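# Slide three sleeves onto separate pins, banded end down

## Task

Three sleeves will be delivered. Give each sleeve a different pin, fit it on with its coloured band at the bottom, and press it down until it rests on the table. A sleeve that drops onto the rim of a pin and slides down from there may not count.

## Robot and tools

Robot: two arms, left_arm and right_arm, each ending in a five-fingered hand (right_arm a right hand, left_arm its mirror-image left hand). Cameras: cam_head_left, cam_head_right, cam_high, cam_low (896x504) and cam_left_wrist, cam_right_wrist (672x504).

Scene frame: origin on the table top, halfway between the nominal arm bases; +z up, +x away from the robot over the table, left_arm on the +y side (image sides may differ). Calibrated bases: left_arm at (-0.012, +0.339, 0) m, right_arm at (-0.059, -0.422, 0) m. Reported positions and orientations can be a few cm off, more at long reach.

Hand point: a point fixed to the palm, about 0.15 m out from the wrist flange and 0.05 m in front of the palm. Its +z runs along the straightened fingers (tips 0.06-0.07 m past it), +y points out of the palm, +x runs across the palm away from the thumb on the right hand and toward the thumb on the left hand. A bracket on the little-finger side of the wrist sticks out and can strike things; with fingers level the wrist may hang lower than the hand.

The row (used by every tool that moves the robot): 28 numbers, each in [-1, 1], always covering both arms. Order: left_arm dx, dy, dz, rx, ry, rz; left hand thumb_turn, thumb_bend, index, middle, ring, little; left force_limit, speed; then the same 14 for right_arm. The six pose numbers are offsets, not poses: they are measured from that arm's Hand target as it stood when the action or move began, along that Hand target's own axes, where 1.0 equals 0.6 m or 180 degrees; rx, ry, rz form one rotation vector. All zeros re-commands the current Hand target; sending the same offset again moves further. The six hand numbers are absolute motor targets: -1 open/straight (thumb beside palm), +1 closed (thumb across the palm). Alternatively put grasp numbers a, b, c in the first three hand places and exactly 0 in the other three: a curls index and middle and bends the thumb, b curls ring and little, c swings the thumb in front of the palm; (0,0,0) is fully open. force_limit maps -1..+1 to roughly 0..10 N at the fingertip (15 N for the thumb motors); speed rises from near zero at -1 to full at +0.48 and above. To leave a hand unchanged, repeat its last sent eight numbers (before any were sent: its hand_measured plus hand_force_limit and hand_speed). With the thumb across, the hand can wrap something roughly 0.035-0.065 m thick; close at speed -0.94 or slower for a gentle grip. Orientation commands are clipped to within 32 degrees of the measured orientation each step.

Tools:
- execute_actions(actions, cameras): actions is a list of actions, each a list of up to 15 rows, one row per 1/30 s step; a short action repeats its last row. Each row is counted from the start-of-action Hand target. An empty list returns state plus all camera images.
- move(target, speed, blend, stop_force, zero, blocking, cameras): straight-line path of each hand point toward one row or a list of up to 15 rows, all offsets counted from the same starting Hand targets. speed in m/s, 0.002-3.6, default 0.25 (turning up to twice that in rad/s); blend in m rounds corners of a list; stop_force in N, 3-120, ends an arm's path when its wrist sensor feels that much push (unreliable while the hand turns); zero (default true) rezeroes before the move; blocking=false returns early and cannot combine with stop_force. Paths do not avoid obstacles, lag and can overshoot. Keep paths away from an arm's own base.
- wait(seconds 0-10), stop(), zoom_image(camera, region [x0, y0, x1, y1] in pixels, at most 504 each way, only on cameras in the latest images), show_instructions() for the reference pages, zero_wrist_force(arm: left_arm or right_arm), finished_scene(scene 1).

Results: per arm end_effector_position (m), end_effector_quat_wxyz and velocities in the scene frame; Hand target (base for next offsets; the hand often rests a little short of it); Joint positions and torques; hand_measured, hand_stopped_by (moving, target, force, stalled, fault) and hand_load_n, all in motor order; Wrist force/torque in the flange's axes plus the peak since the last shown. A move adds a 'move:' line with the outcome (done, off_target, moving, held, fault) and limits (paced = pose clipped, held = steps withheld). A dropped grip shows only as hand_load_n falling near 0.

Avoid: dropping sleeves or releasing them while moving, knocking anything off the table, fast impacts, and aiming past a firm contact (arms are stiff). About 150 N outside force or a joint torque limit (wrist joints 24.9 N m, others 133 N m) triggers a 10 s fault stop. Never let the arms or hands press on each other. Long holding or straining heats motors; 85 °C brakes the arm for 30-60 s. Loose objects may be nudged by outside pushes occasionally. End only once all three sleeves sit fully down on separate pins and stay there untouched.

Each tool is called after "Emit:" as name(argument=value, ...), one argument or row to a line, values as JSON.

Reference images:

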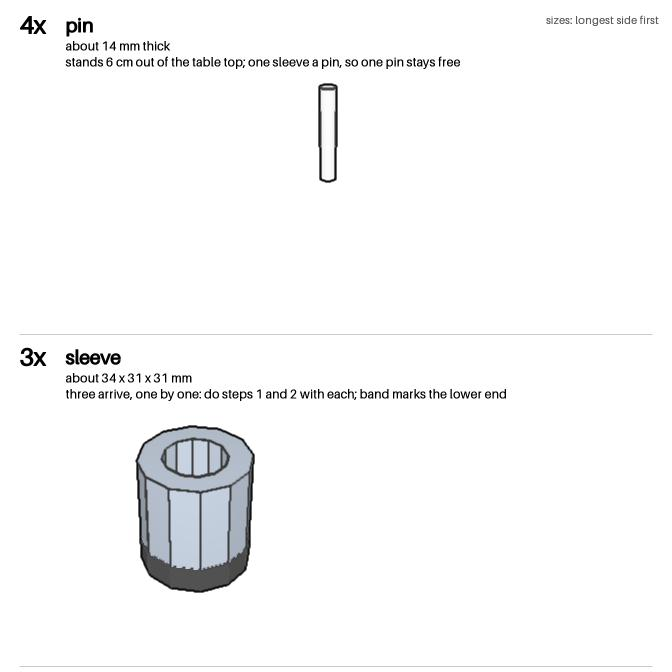

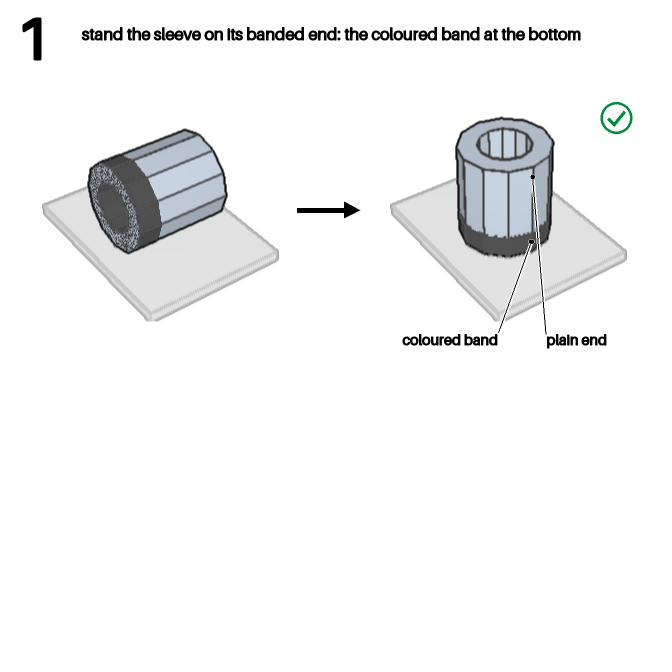

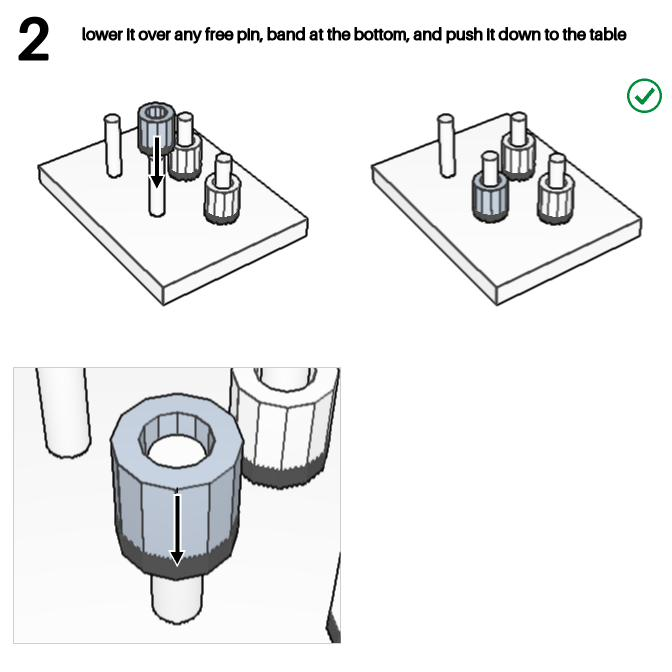

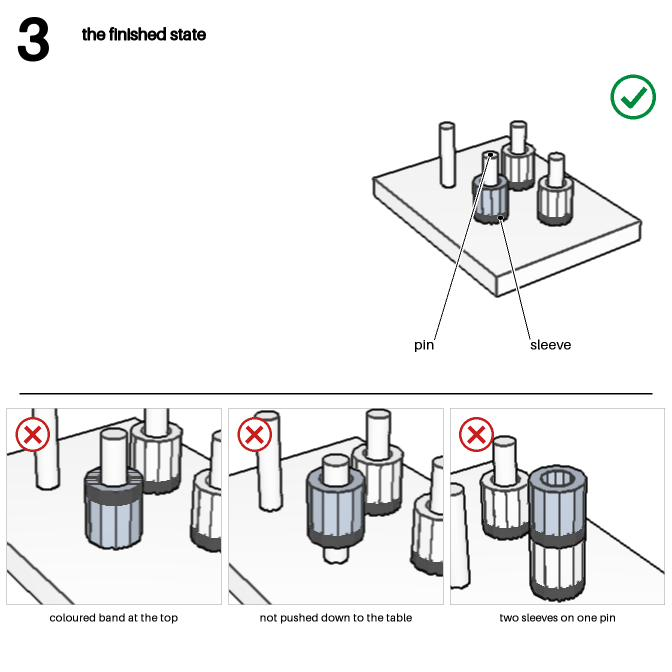

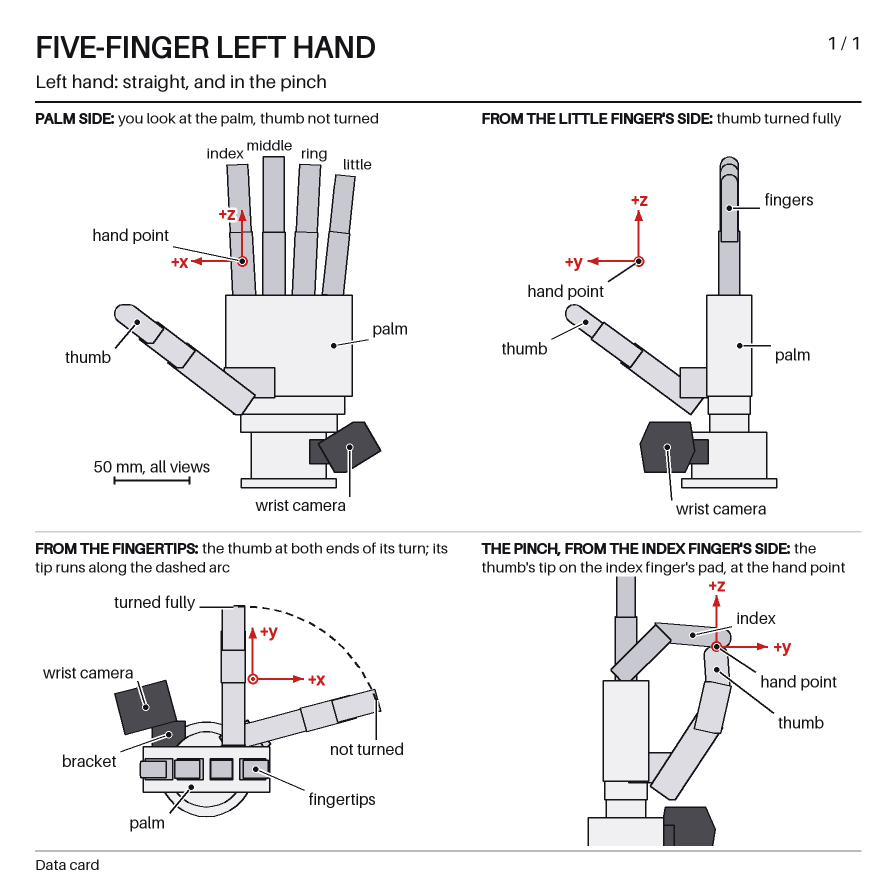

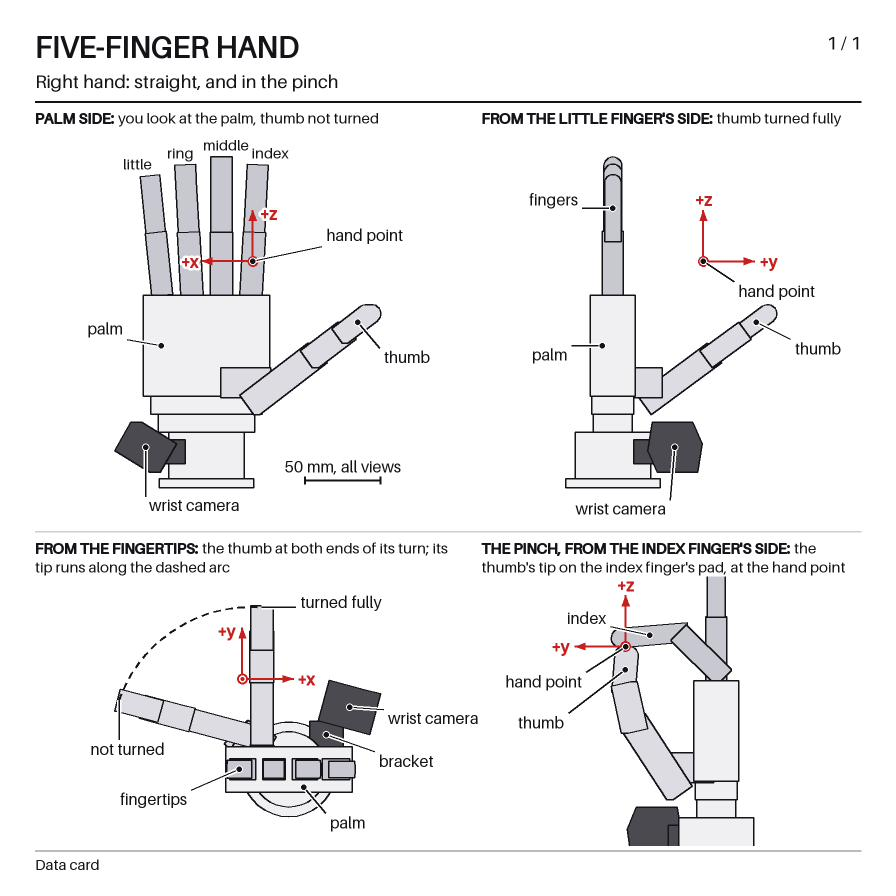

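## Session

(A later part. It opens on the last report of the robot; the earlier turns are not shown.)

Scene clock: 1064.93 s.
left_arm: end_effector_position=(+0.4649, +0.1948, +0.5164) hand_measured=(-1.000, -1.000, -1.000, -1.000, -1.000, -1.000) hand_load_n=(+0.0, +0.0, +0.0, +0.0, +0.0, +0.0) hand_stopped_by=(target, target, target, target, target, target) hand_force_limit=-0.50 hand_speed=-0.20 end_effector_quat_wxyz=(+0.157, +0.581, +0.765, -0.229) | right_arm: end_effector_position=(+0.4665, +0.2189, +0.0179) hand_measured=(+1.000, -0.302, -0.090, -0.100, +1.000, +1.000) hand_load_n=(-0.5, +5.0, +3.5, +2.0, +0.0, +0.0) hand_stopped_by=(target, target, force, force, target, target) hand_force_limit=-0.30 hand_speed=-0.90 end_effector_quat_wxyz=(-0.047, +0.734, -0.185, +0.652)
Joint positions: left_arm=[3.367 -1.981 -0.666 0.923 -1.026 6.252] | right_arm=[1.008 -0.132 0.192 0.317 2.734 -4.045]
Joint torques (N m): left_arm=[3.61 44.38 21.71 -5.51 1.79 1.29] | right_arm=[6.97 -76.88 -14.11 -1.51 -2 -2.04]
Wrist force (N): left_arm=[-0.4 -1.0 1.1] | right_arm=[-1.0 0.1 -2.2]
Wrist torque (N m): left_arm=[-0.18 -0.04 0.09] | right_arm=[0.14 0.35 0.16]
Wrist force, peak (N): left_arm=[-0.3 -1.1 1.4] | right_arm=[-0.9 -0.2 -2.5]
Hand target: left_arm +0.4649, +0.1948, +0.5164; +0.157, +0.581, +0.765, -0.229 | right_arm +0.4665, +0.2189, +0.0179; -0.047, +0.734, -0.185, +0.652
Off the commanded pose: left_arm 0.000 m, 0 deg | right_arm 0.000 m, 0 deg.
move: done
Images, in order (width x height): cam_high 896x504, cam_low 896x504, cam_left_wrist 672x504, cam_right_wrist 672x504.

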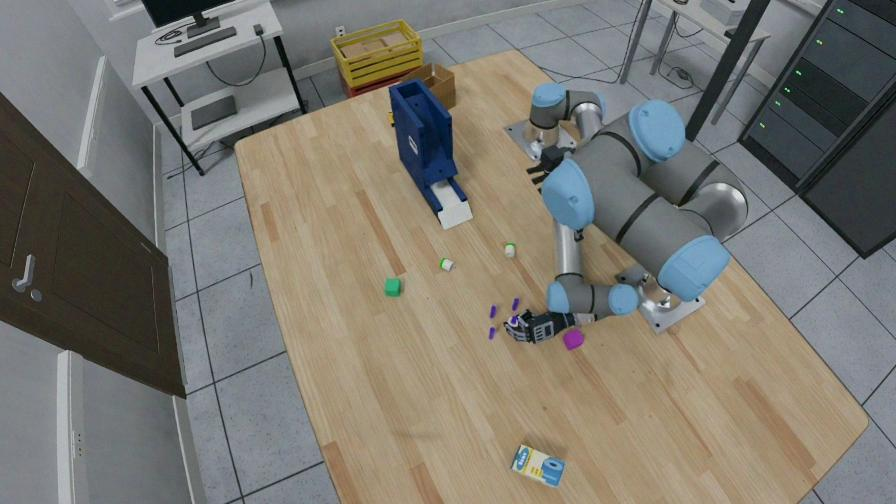

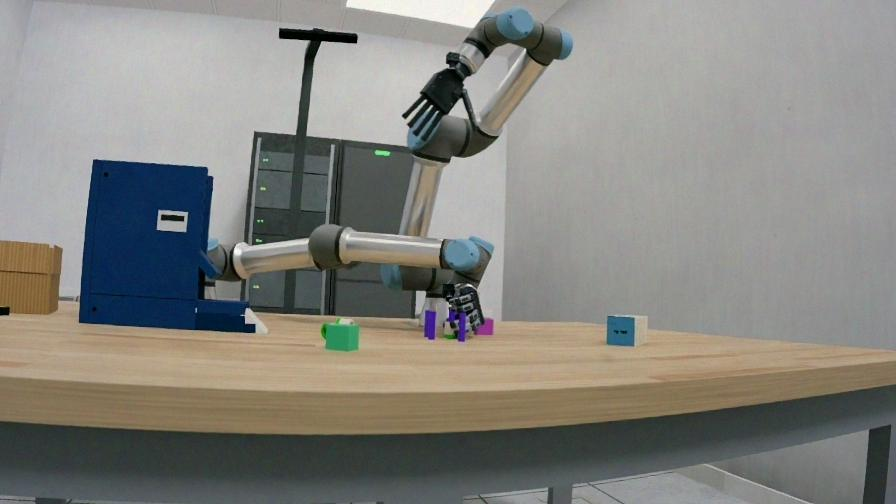

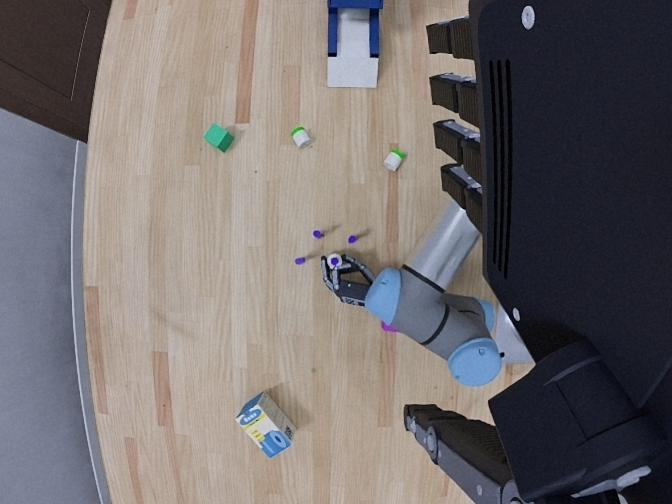

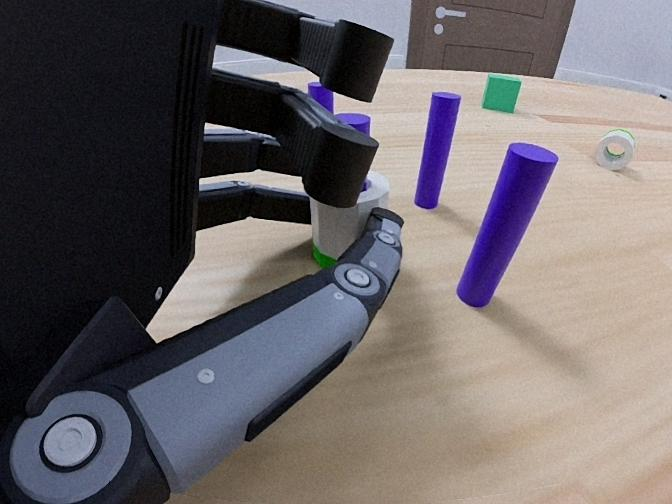

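Emit:
move(
  target=[0,0,0,0,0,0,-1,-1,-1,-1,-1,-1,-0.5,-0.2, -0.0094,0.0031,0.0014,0,0,0,1,-0.3,0.2,0.25,1,1,-0.3,-0.9],
  speed=0.01,
  stop_force=4,
  cameras=["cam_low","cam_left_wrist"],
)

Emit:
zoom_image(
  camera="cam_low",
  region=[420, 290, 476, 345],
)

Scene clock: 1068.97 s.
left_arm: end_effector_position=(+0.4649, +0.1948, +0.5164) hand_measured=(-1.000, -1.000, -1.000, -1.000, -1.000, -1.000) hand_load_n=(+0.0, +0.0, +0.0, +0.0, -0.5, +0.0) hand_stopped_by=(target, target, target, target, target, target) hand_force_limit=-0.50 hand_speed=-0.20 end_effector_quat_wxyz=(+0.157, +0.581, +0.765, -0.229) | right_arm: end_effector_position=(+0.4665, +0.2189, +0.0162) hand_measured=(+1.000, -0.302, -0.090, -0.100, +1.000, +1.000) hand_load_n=(-1.0, +5.0, +4.0, +1.5, +0.0, -0.5) hand_stopped_by=(target, target, force, force, target, target) hand_force_limit=-0.30 hand_speed=-0.90 end_effector_quat_wxyz=(-0.047, +0.734, -0.185, +0.652)
Joint positions: left_arm=[3.367 -1.981 -0.666 0.923 -1.026 6.252] | right_arm=[1.008 -0.13 0.193 0.314 2.734 -4.045]
Joint torques (N m): left_arm=[2.93 45.28 20.44 -5.58 1.46 1.21] | right_arm=[1.63 -76.39 -27.95 2.3 -1.77 -0.79]
Wrist force (N): left_arm=[-0.5 -0.8 1.2] | right_arm=[-0.9 -0.2 -2.3]
Wrist torque (N m): left_arm=[-0.16 -0.02 0.08] | right_arm=[0.08 0.32 0.17]
Wrist force, peak (N): left_arm=[-0.5 -1.1 1.4] | right_arm=[5.4 -3.0 -4.4]
Hand target: left_arm +0.4649, +0.1948, +0.5164; +0.157, +0.581, +0.765, -0.229 | right_arm +0.4665, +0.2189, +0.0162; -0.047, +0.734, -0.185, +0.652 (not the last commanded pose)
Off the commanded pose: left_arm 0.000 m, 0 deg | right_arm 0.004 m, 0 deg.
move: contact (right_arm)
Images, in order (width x height): cam_low 896x504, cam_left_wrist 672x504.

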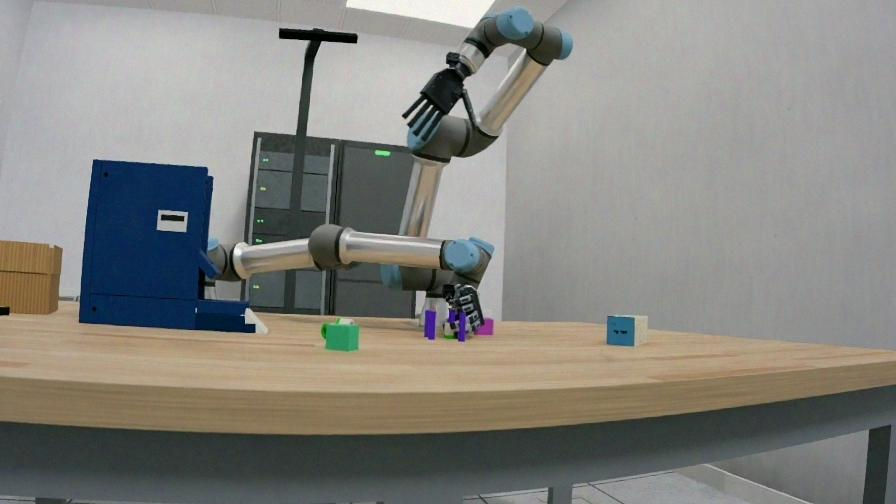

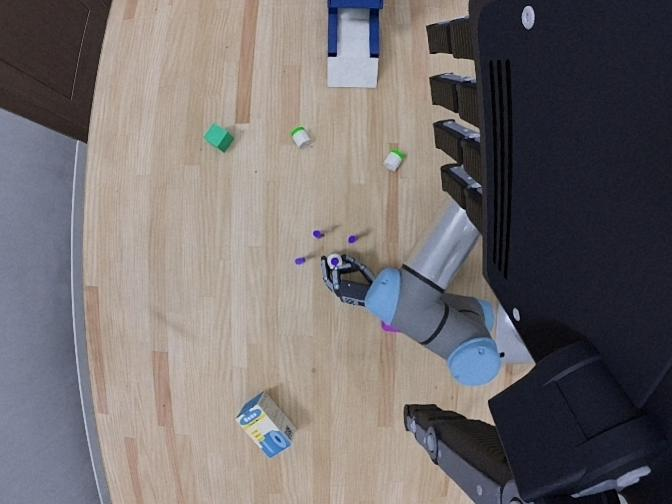

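Scaled by 9.000 from the camera's 896x504 image, which has a finer 1280x720 frame.

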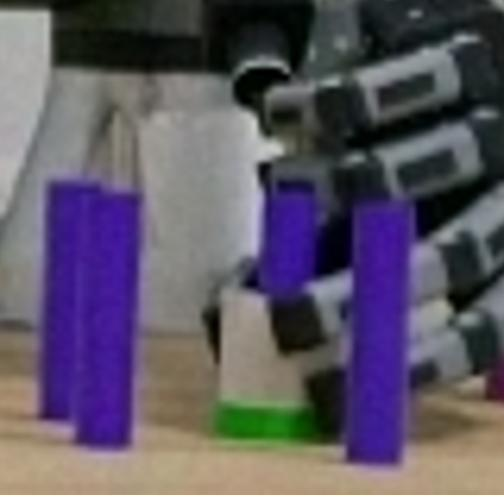

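Emit:
move(
  target=[
    [0,0,0,0,0,0,-1,-1,-1,-1,-1,-1,-0.5,-0.2, 0,0,0,0,0,0,1,-0.4,-0.5,-0.5,1,1,-0.3,-0.7],
    [0,0,0,0,0,0,-1,-1,-1,-1,-1,-1,-0.5,-0.2, 0.1567,-0.0517,-0.0241,0,0,0,1,-0.4,-0.5,-0.5,1,1,-0.3,-0.7],
  ],
  speed=[0.05,0.08],
  cameras=["cam_left_wrist","cam_right_wrist","cam_low","cam_high"],
)

Emit:
zoom_image(
  camera="cam_low",
  region=[420, 290, 476, 345],
)

Emit:
zoom_image(
  camera="cam_right_wrist",
  region=[260, 150, 560, 375],
)

Scene clock: 1075.77 s.
left_arm: end_effector_position=(+0.4649, +0.1948, +0.5164) hand_measured=(-1.000, -1.000, -1.000, -1.000, -1.000, -1.000) hand_load_n=(+0.0, +0.0, +0.0, +0.0, +0.0, +0.0) hand_stopped_by=(target, target, target, target, target, target) hand_force_limit=-0.50 hand_speed=-0.20 end_effector_quat_wxyz=(+0.157, +0.581, +0.765, -0.229) | right_arm: end_effector_position=(+0.4664, +0.2183, +0.1163) hand_measured=(+1.000, -0.400, -0.500, -0.500, +1.000, +1.000) hand_load_n=(+0.0, +0.0, +0.0, +0.0, +0.0, +0.0) hand_stopped_by=(target, target, target, target, target, target) hand_force_limit=-0.30 hand_speed=-0.70 end_effector_quat_wxyz=(-0.051, +0.732, -0.181, +0.654) end_effector_velocity=(-0.001, +0.001, -0.004) end_effector_angular_velocity=(+0.003, +0.000, +0.001)
Joint positions: left_arm=[3.367 -1.981 -0.666 0.923 -1.026 6.252] | right_arm=[1.008 -0.176 0.035 0.491 2.726 -4.069]
Joint velocities: left_arm=[within noise] | right_arm=[0.001 0.005 0 -0.002 0 0.004]
Joint torques (N m): left_arm=[2.05 44.18 22.59 -5.49 1.64 1.1] | right_arm=[-7.67 -50.29 -26.33 -1.57 0.3 1.85]
Wrist force (N): left_arm=[-0.3 -0.9 0.9] | right_arm=[-0.8 -0.2 -2.2]
Wrist torque (N m): left_arm=[-0.16 -0.05 0.09] | right_arm=[0.09 0.33 0.16]
Wrist force, peak (N): left_arm=[-0.3 -1.0 1.4] | right_arm=[-1.7 0.0 -2.2]
Hand target: left_arm +0.4649, +0.1948, +0.5164; +0.157, +0.581, +0.765, -0.229 | right_arm +0.4666, +0.2189, +0.1162; -0.047, +0.734, -0.185, +0.652
Off the commanded pose: left_arm 0.000 m, 0 deg | right_arm 0.001 m, 1 deg.
elbow stopped short (right arm): the move would have taken joint 3 (elbow) straighter than the controller allows.
move: done
Images, in order (width x height): cam_high 896x504, cam_low 896x504, cam_left_wrist 672x504, cam_right_wrist 672x504.

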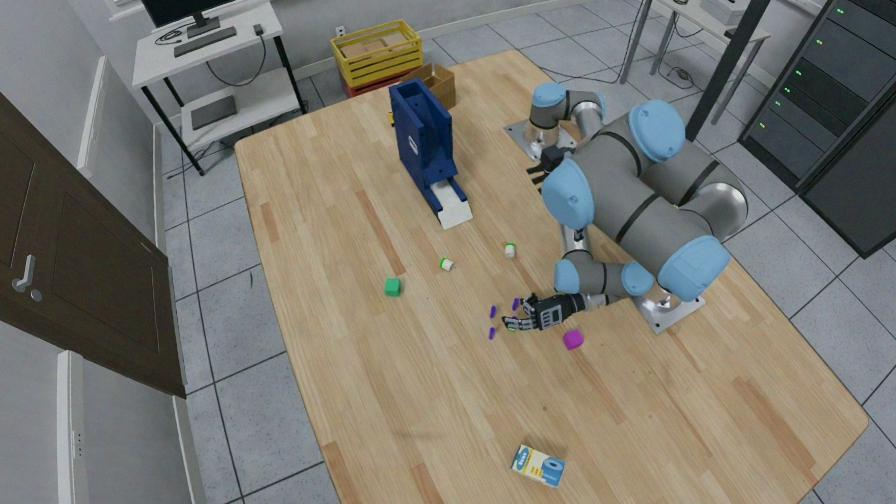

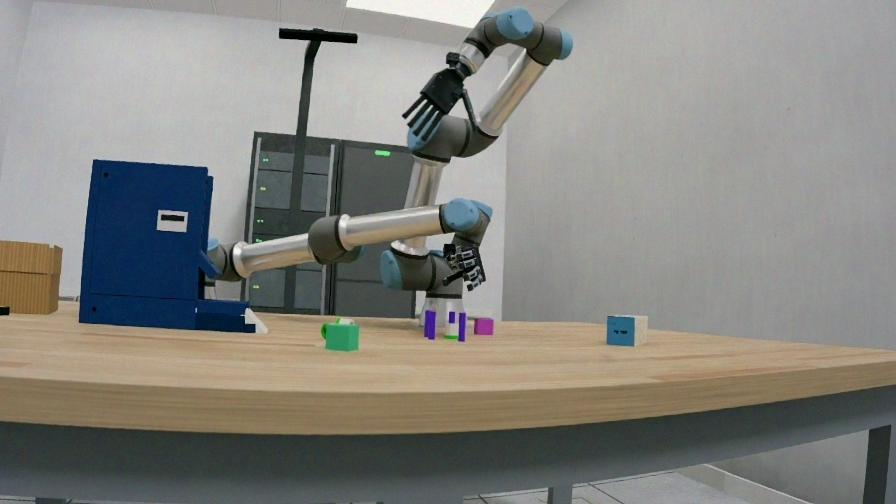

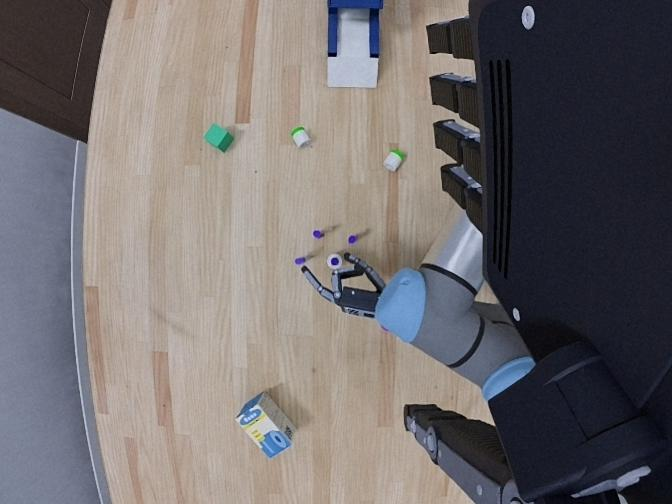

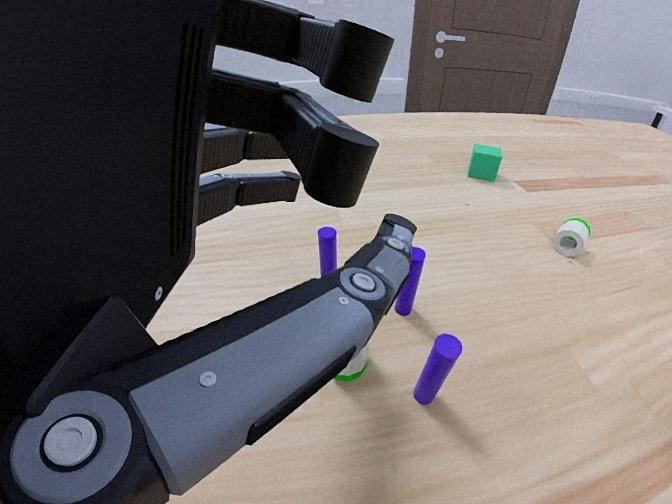

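Scaled by 9.000 from the camera's 896x504 image, which has a finer 1280x720 frame.

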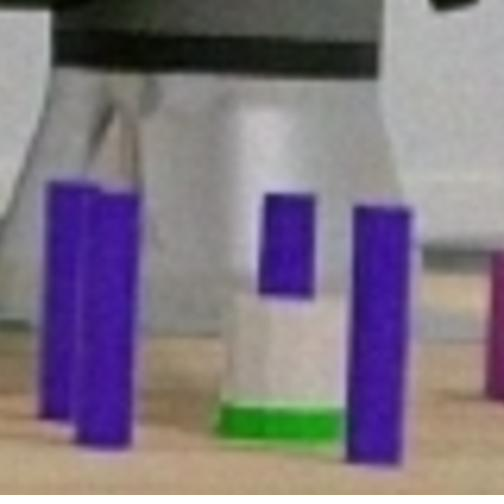

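Scaled by 1.680 from the camera's 672x504 image, which has a finer 960x720 frame.

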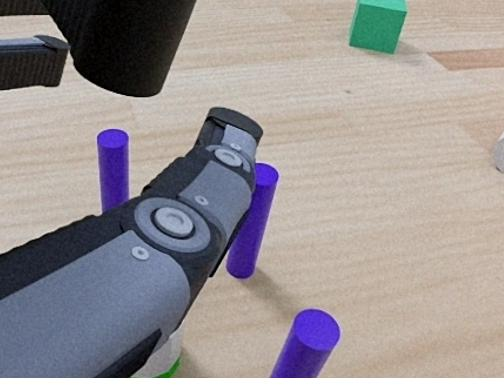

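Emit:
move(
  target=[
    [0,0,0,0,0,0,-1,-1,-1,-1,-1,-1,-0.5,-0.2,0.1617,0.15925,-0.02437,0,0,0,1,-0.4,-0.5,-0.5,1,1,-0.3,-0.7],
    [0,0,0,0,0,0,-1,-1,-1,-1,-1,-1,-0.5,-0.2,0.4212,0.4966,-0.21285,0,0,0,1,-0.4,-0.5,-0.5,1,1,-0.3,-0.7],
  ],
  speed=0.3,
  blend=[0.05,0],
  cameras=["all"],
)

Scene clock: 1092.53 s.
left_arm: end_effector_position=(+0.4649, +0.1948, +0.5164) hand_measured=(-1.000, -1.000, -1.000, -1.000, -1.000, -1.000) hand_load_n=(+0.0, +0.0, +0.0, +0.0, +0.0, +0.0) hand_stopped_by=(target, target, target, target, target, target) hand_force_limit=-0.50 hand_speed=-0.20 end_effector_quat_wxyz=(+0.157, +0.581, +0.765, -0.229) | right_arm: end_effector_position=(+0.3003, -0.1194, +0.2799) hand_measured=(+1.000, -0.400, -0.500, -0.500, +1.000, +1.000) hand_load_n=(+0.0, +0.0, +0.0, +0.0, +0.0, +0.0) hand_stopped_by=(target, target, target, target, target, target) hand_force_limit=-0.30 hand_speed=-0.70 end_effector_quat_wxyz=(-0.047, +0.734, -0.185, +0.652)
Joint positions: left_arm=[3.367 -1.981 -0.666 0.923 -1.026 6.252] | right_arm=[0.912 -1.455 1.781 -0.015 2.643 -4.119]
Joint torques (N m): left_arm=[2.34 45.33 21.53 -5.5 1.46 1.19] | right_arm=[6.76 -36.25 -13.49 -1.27 2.98 1.92]
Wrist force (N): left_arm=[-0.3 -1.0 1.2] | right_arm=[-0.7 0.1 -2.2]
Wrist torque (N m): left_arm=[-0.19 -0.05 0.09] | right_arm=[0.12 0.30 0.17]
Wrist force, peak (N): left_arm=[-0.3 -1.1 1.4] | right_arm=[-2.5 -1.2 -2.6]
Hand target: left_arm +0.4649, +0.1948, +0.5164; +0.157, +0.581, +0.765, -0.229 | right_arm +0.3003, -0.1194, +0.2800; -0.047, +0.734, -0.185, +0.652
Off the commanded pose: left_arm 0.000 m, 0 deg | right_arm 0.000 m, 0 deg.
move: done

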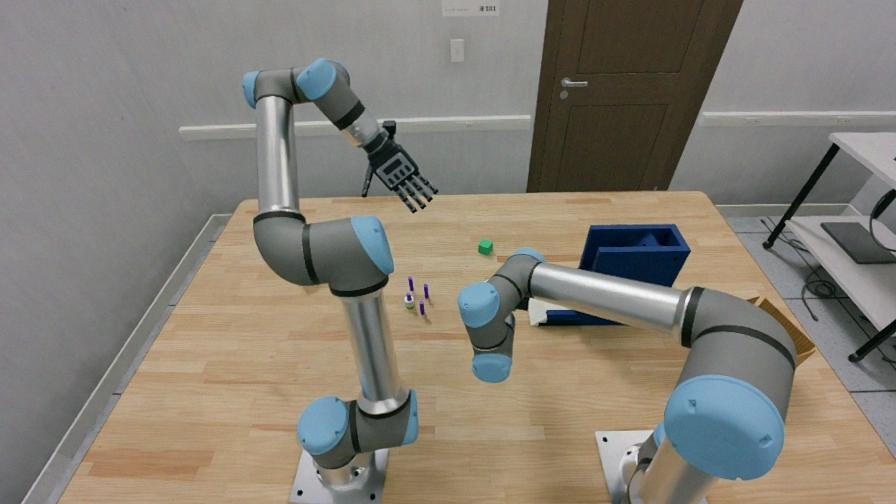

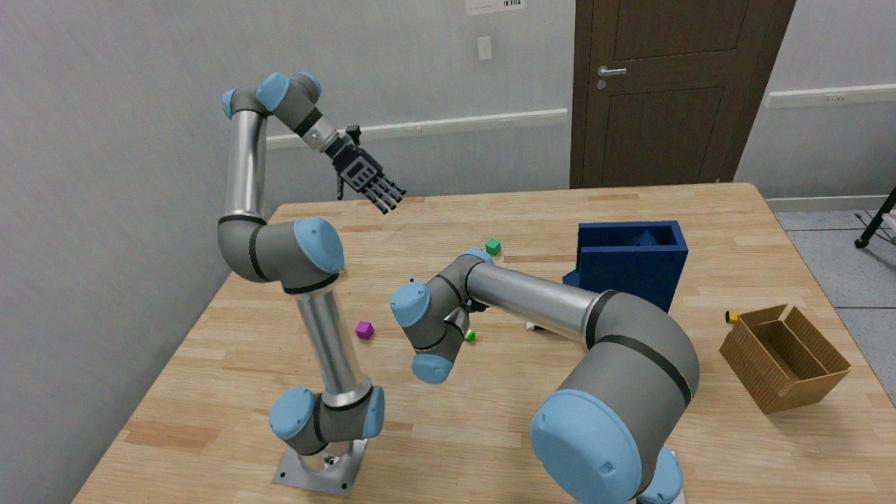

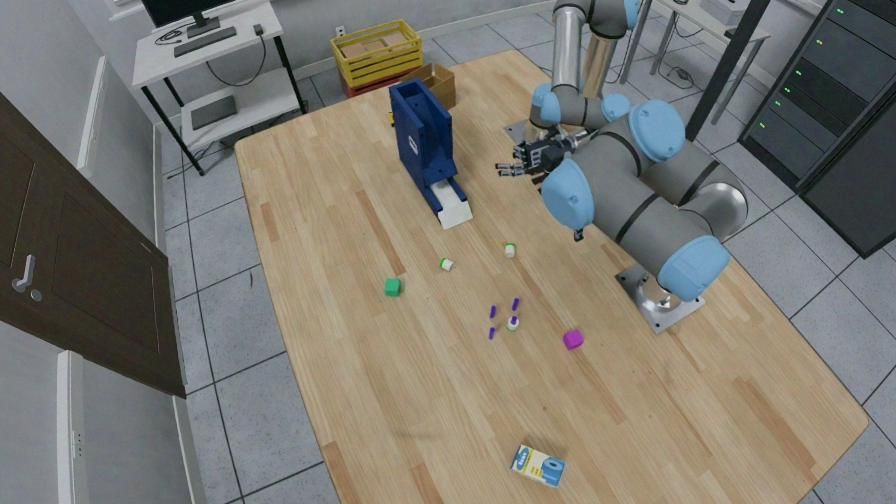

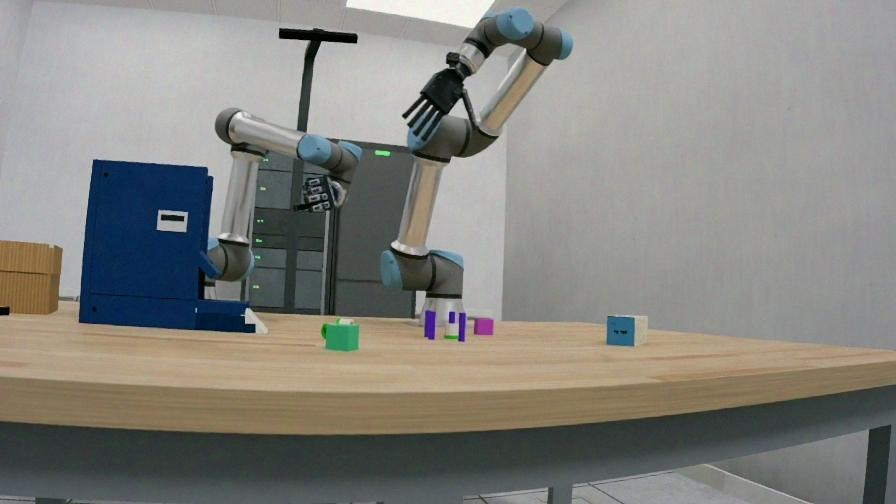

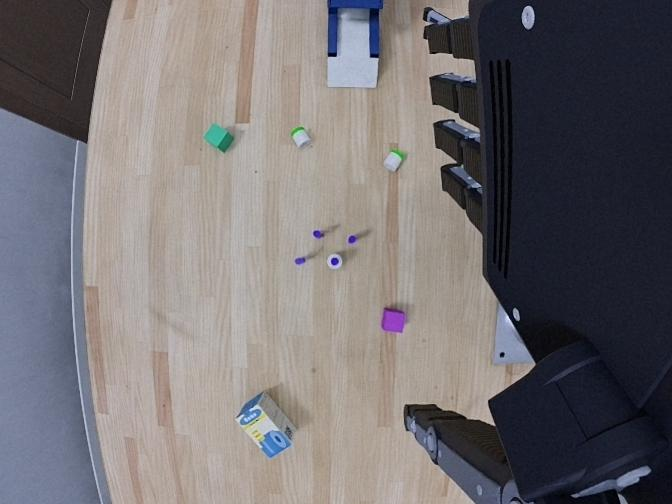

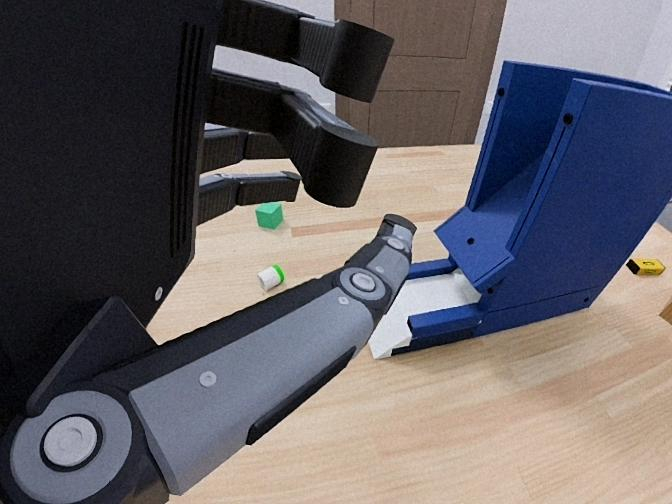

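Emit:
zoom_image(
  camera="cam_left_wrist",
  region=[270, 110, 430, 230],
)

Emit:
zoom_image(
  camera="cam_left_wrist",
  region=[280, 210, 390, 290],
)

Scaled by 3.150 from the camera's 672x504 image, which has a finer 960x720 frame.

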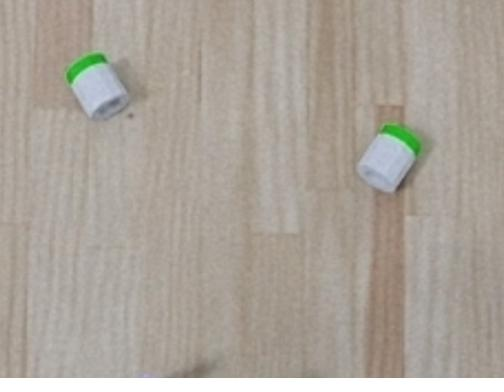

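Scaled by 4.582 from the camera's 672x504 image, which has a finer 960x720 frame.

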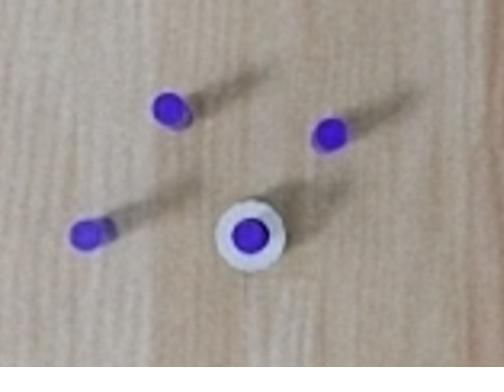

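Emit:
move(
  target=[
    [0,0,0,0,0,0,-1,-1,-1,-1,-1,-1,-0.5,-0.2,0.330,-0.057,-0.0397,0,0,0,1,-0.4,-0.5,-0.5,1,1,-0.3,-0.7],
    [0,0,0,0,0,0,-1,-1,-1,-1,-1,-1,-0.5,-0.2,0.3826,-0.0353,0.2034,0.4094,-0.1982,-0.1333,1,-0.4,-0.5,-0.5,1,1,-0.3,-0.7],
  ],
  speed=0.35,
  blend=[0.05,0],
  cameras=["cam_head_left","cam_right_wrist"],
)

Scene clock: 1128.67 s.
left_arm: end_effector_position=(+0.4649, +0.1948, +0.5164) hand_measured=(-1.000, -1.000, -1.000, -1.000, -1.000, -1.000) hand_load_n=(+0.0, +0.0, +0.0, +0.0, +0.0, +0.0) hand_stopped_by=(target, target, target, target, target, target) hand_force_limit=-0.50 hand_speed=-0.20 end_effector_quat_wxyz=(+0.157, +0.581, +0.765, -0.229) | right_arm: end_effector_position=(+0.4425, -0.1973, +0.4843) hand_measured=(+1.000, -0.400, -0.500, -0.500, +1.000, +1.000) hand_load_n=(+0.5, +0.0, +0.0, +0.0, +0.0, +0.0) hand_stopped_by=(target, target, target, target, target, target) hand_force_limit=-0.30 hand_speed=-0.70 end_effector_quat_wxyz=(-0.392, +0.732, +0.398, +0.388)
Joint positions: left_arm=[3.367 -1.981 -0.666 0.923 -1.026 6.252] | right_arm=[-0.261 -1.369 1.235 1.643 0.402 -5.924]
Joint torques (N m): left_arm=[3.85 44.72 18.46 -5.39 1.63 1.17] | right_arm=[4.26 -30.08 -25.55 4.28 -3.87 -2.05]
Wrist force (N): left_arm=[-0.3 -0.9 1.4] | right_arm=[-0.6 0.2 -1.7]
Wrist torque (N m): left_arm=[-0.18 -0.04 0.08] | right_arm=[0.17 0.28 0.04]
Wrist force, peak (N): left_arm=[-0.2 -1.3 1.3] | right_arm=[-2.8 0.4 -2.0]
Hand target: left_arm +0.4649, +0.1948, +0.5164; +0.157, +0.581, +0.765, -0.229 | right_arm +0.4424, -0.1972, +0.4843; -0.392, +0.732, +0.399, +0.388
Off the commanded pose: left_arm 0.000 m, 0 deg | right_arm 0.000 m, 0 deg.
move: done
Images, in order (width x height): cam_head_left 896x504, cam_right_wrist 672x504.

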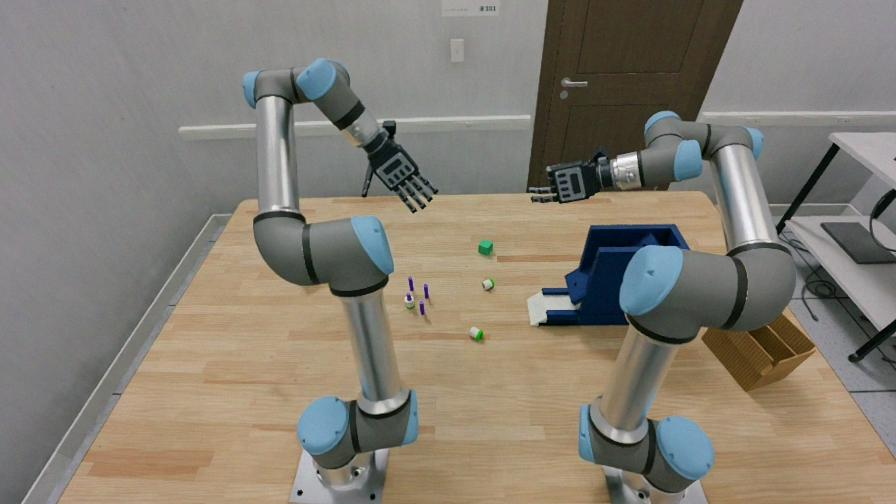

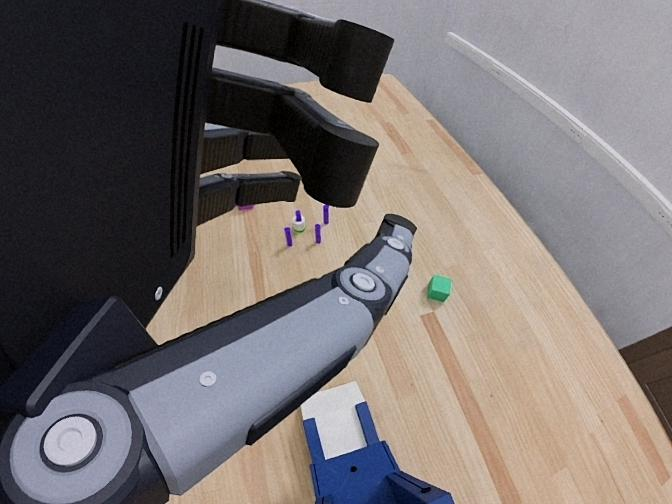

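Emit:
move(
  target=[
    [0,0,0,-0.2535,-0.0845,-0.4235,1,-0.3,-0.46,-0.46,1,1,-0.4,-0.2,0.1575,-0.0973,-0.0912,0,0,0,-1,-1,-1,-1,-1,-1,-0.5,-0.2],
    [-0.1622,0.0958,0.6042,0.1245,0.627,0.7225,1,-0.3,-0.46,-0.46,1,1,-0.4,-0.2,0.1575,-0.0973,-0.0912,0,0,0,-1,-1,-1,-1,-1,-1,-0.5,-0.2],
  ],
  speed=0.5,
  blend=[0.03,0],
  cameras=["all"],
)

Scene clock: 1151.57 s.
left_arm: end_effector_position=(+0.5374, -0.0655, +0.2496) hand_measured=(+1.000, -0.300, -0.460, -0.460, +1.000, +1.000) hand_load_n=(+0.0, +0.0, -0.5, +0.0, +0.0, +0.0) hand_stopped_by=(target, target, target, target, target, target) hand_force_limit=-0.40 hand_speed=-0.20 end_effector_quat_wxyz=(-0.391, +0.773, -0.320, +0.383) end_effector_velocity=(+0.000, +0.001, +0.000) end_effector_angular_velocity=(-0.004, -0.001, +0.004) | right_arm: end_effector_position=(+0.4125, -0.1974, +0.6045) hand_measured=(-1.000, -1.000, -1.000, -1.000, -1.000, -1.000) hand_load_n=(+0.0, +0.0, +0.0, -0.5, +0.0, +0.0) hand_stopped_by=(target, target, target, target, target, target) hand_force_limit=-0.50 hand_speed=-0.20 end_effector_quat_wxyz=(-0.392, +0.732, +0.399, +0.388)
Joint positions: left_arm=[2.492 -2.109 -1.196 2.557 -2.513 2.114] | right_arm=[-0.284 -1.363 0.921 2.004 0.401 -5.982]
Joint velocities: left_arm=[0.001 0 -0.001 -0.001 -0.001 -0.006] | right_arm=[within noise]
Joint torques (N m): left_arm=[4.38 42.44 11.09 0.95 -1.87 -2.24] | right_arm=[4.78 -38.07 -13.1 4 0.95 1.87]
Wrist force (N): left_arm=[2.5 -2.4 2.7] | right_arm=[-0.5 -0.1 -1.8]
Wrist torque (N m): left_arm=[-0.23 -0.05 0.24] | right_arm=[0.10 0.24 0.13]
Wrist force, peak (N): left_arm=[2.7 -2.8 3.1] | right_arm=[-0.4 0.0 -2.3]
Hand target: left_arm +0.5374, -0.0655, +0.2495; -0.391, +0.773, -0.320, +0.383 | right_arm +0.4125, -0.1974, +0.6045; -0.392, +0.732, +0.399, +0.388
Off the commanded pose: left_arm 0.000 m, 0 deg | right_arm 0.000 m, 0 deg.
move: done; blend cut to 0 m at target 1

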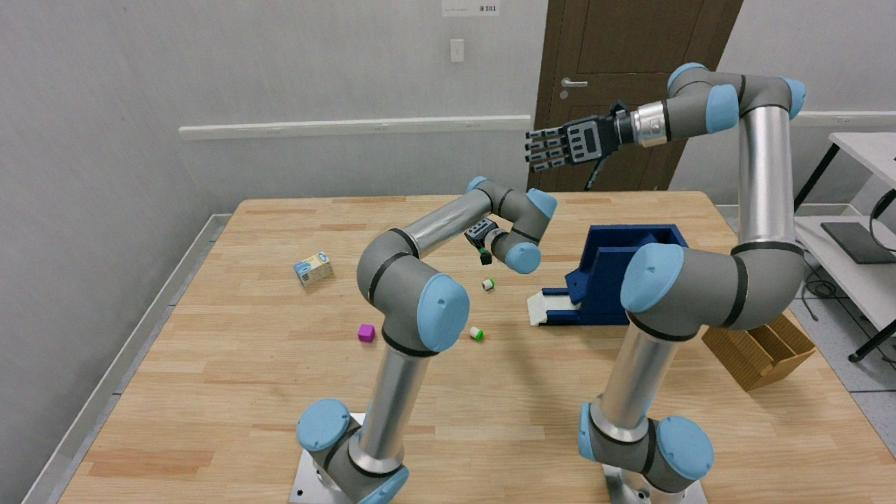

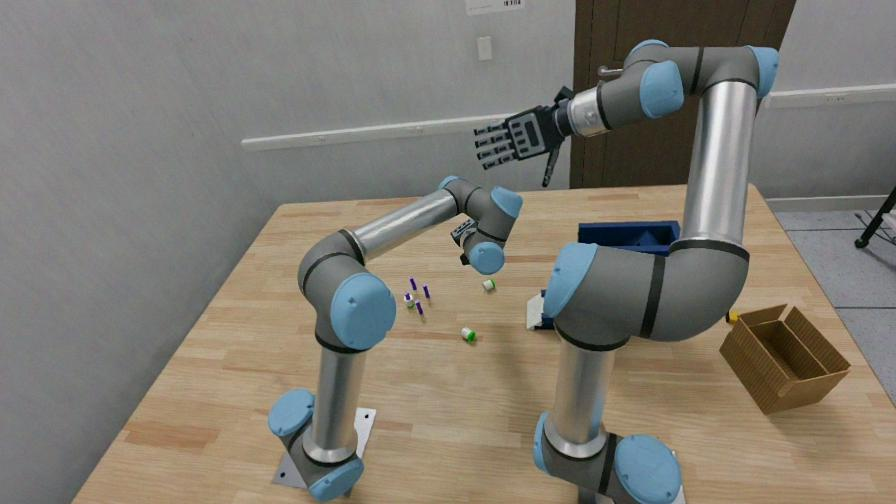

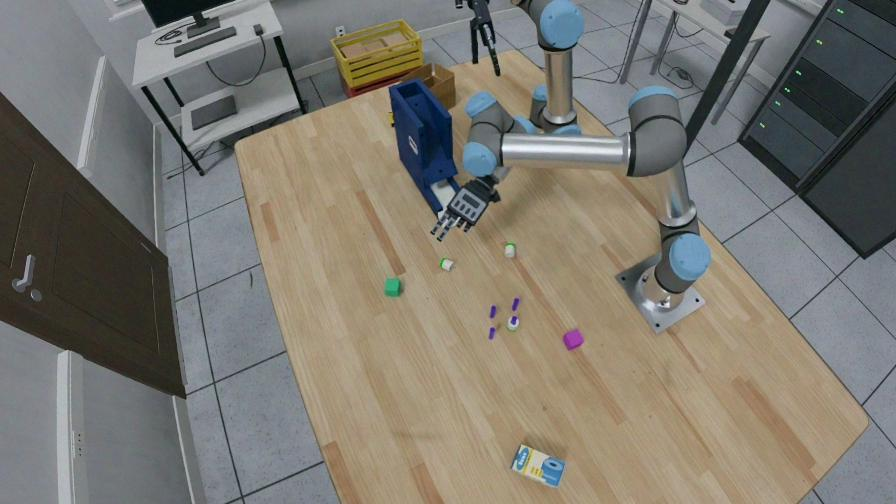

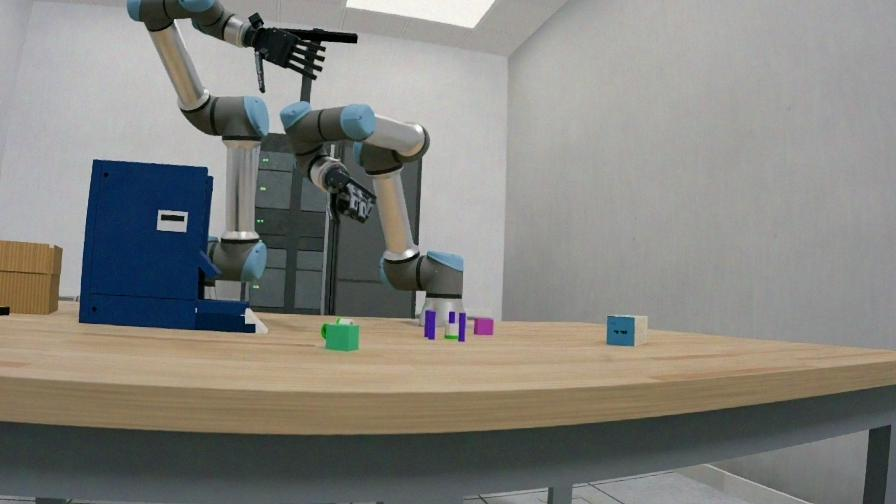

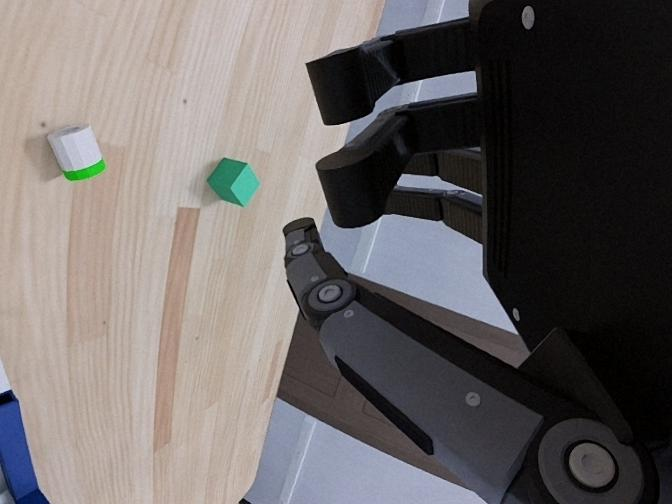

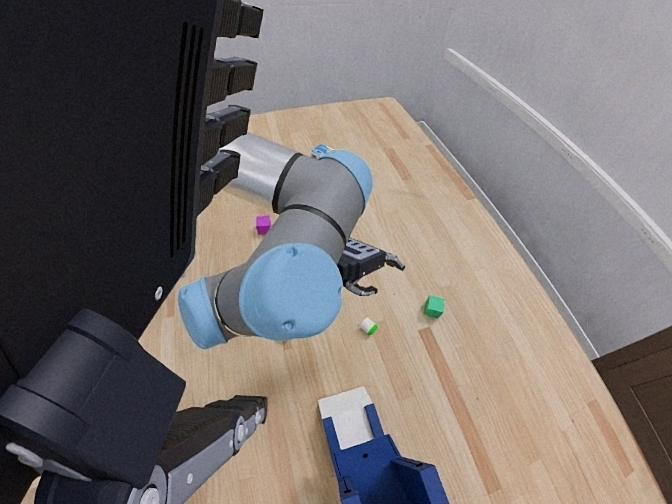

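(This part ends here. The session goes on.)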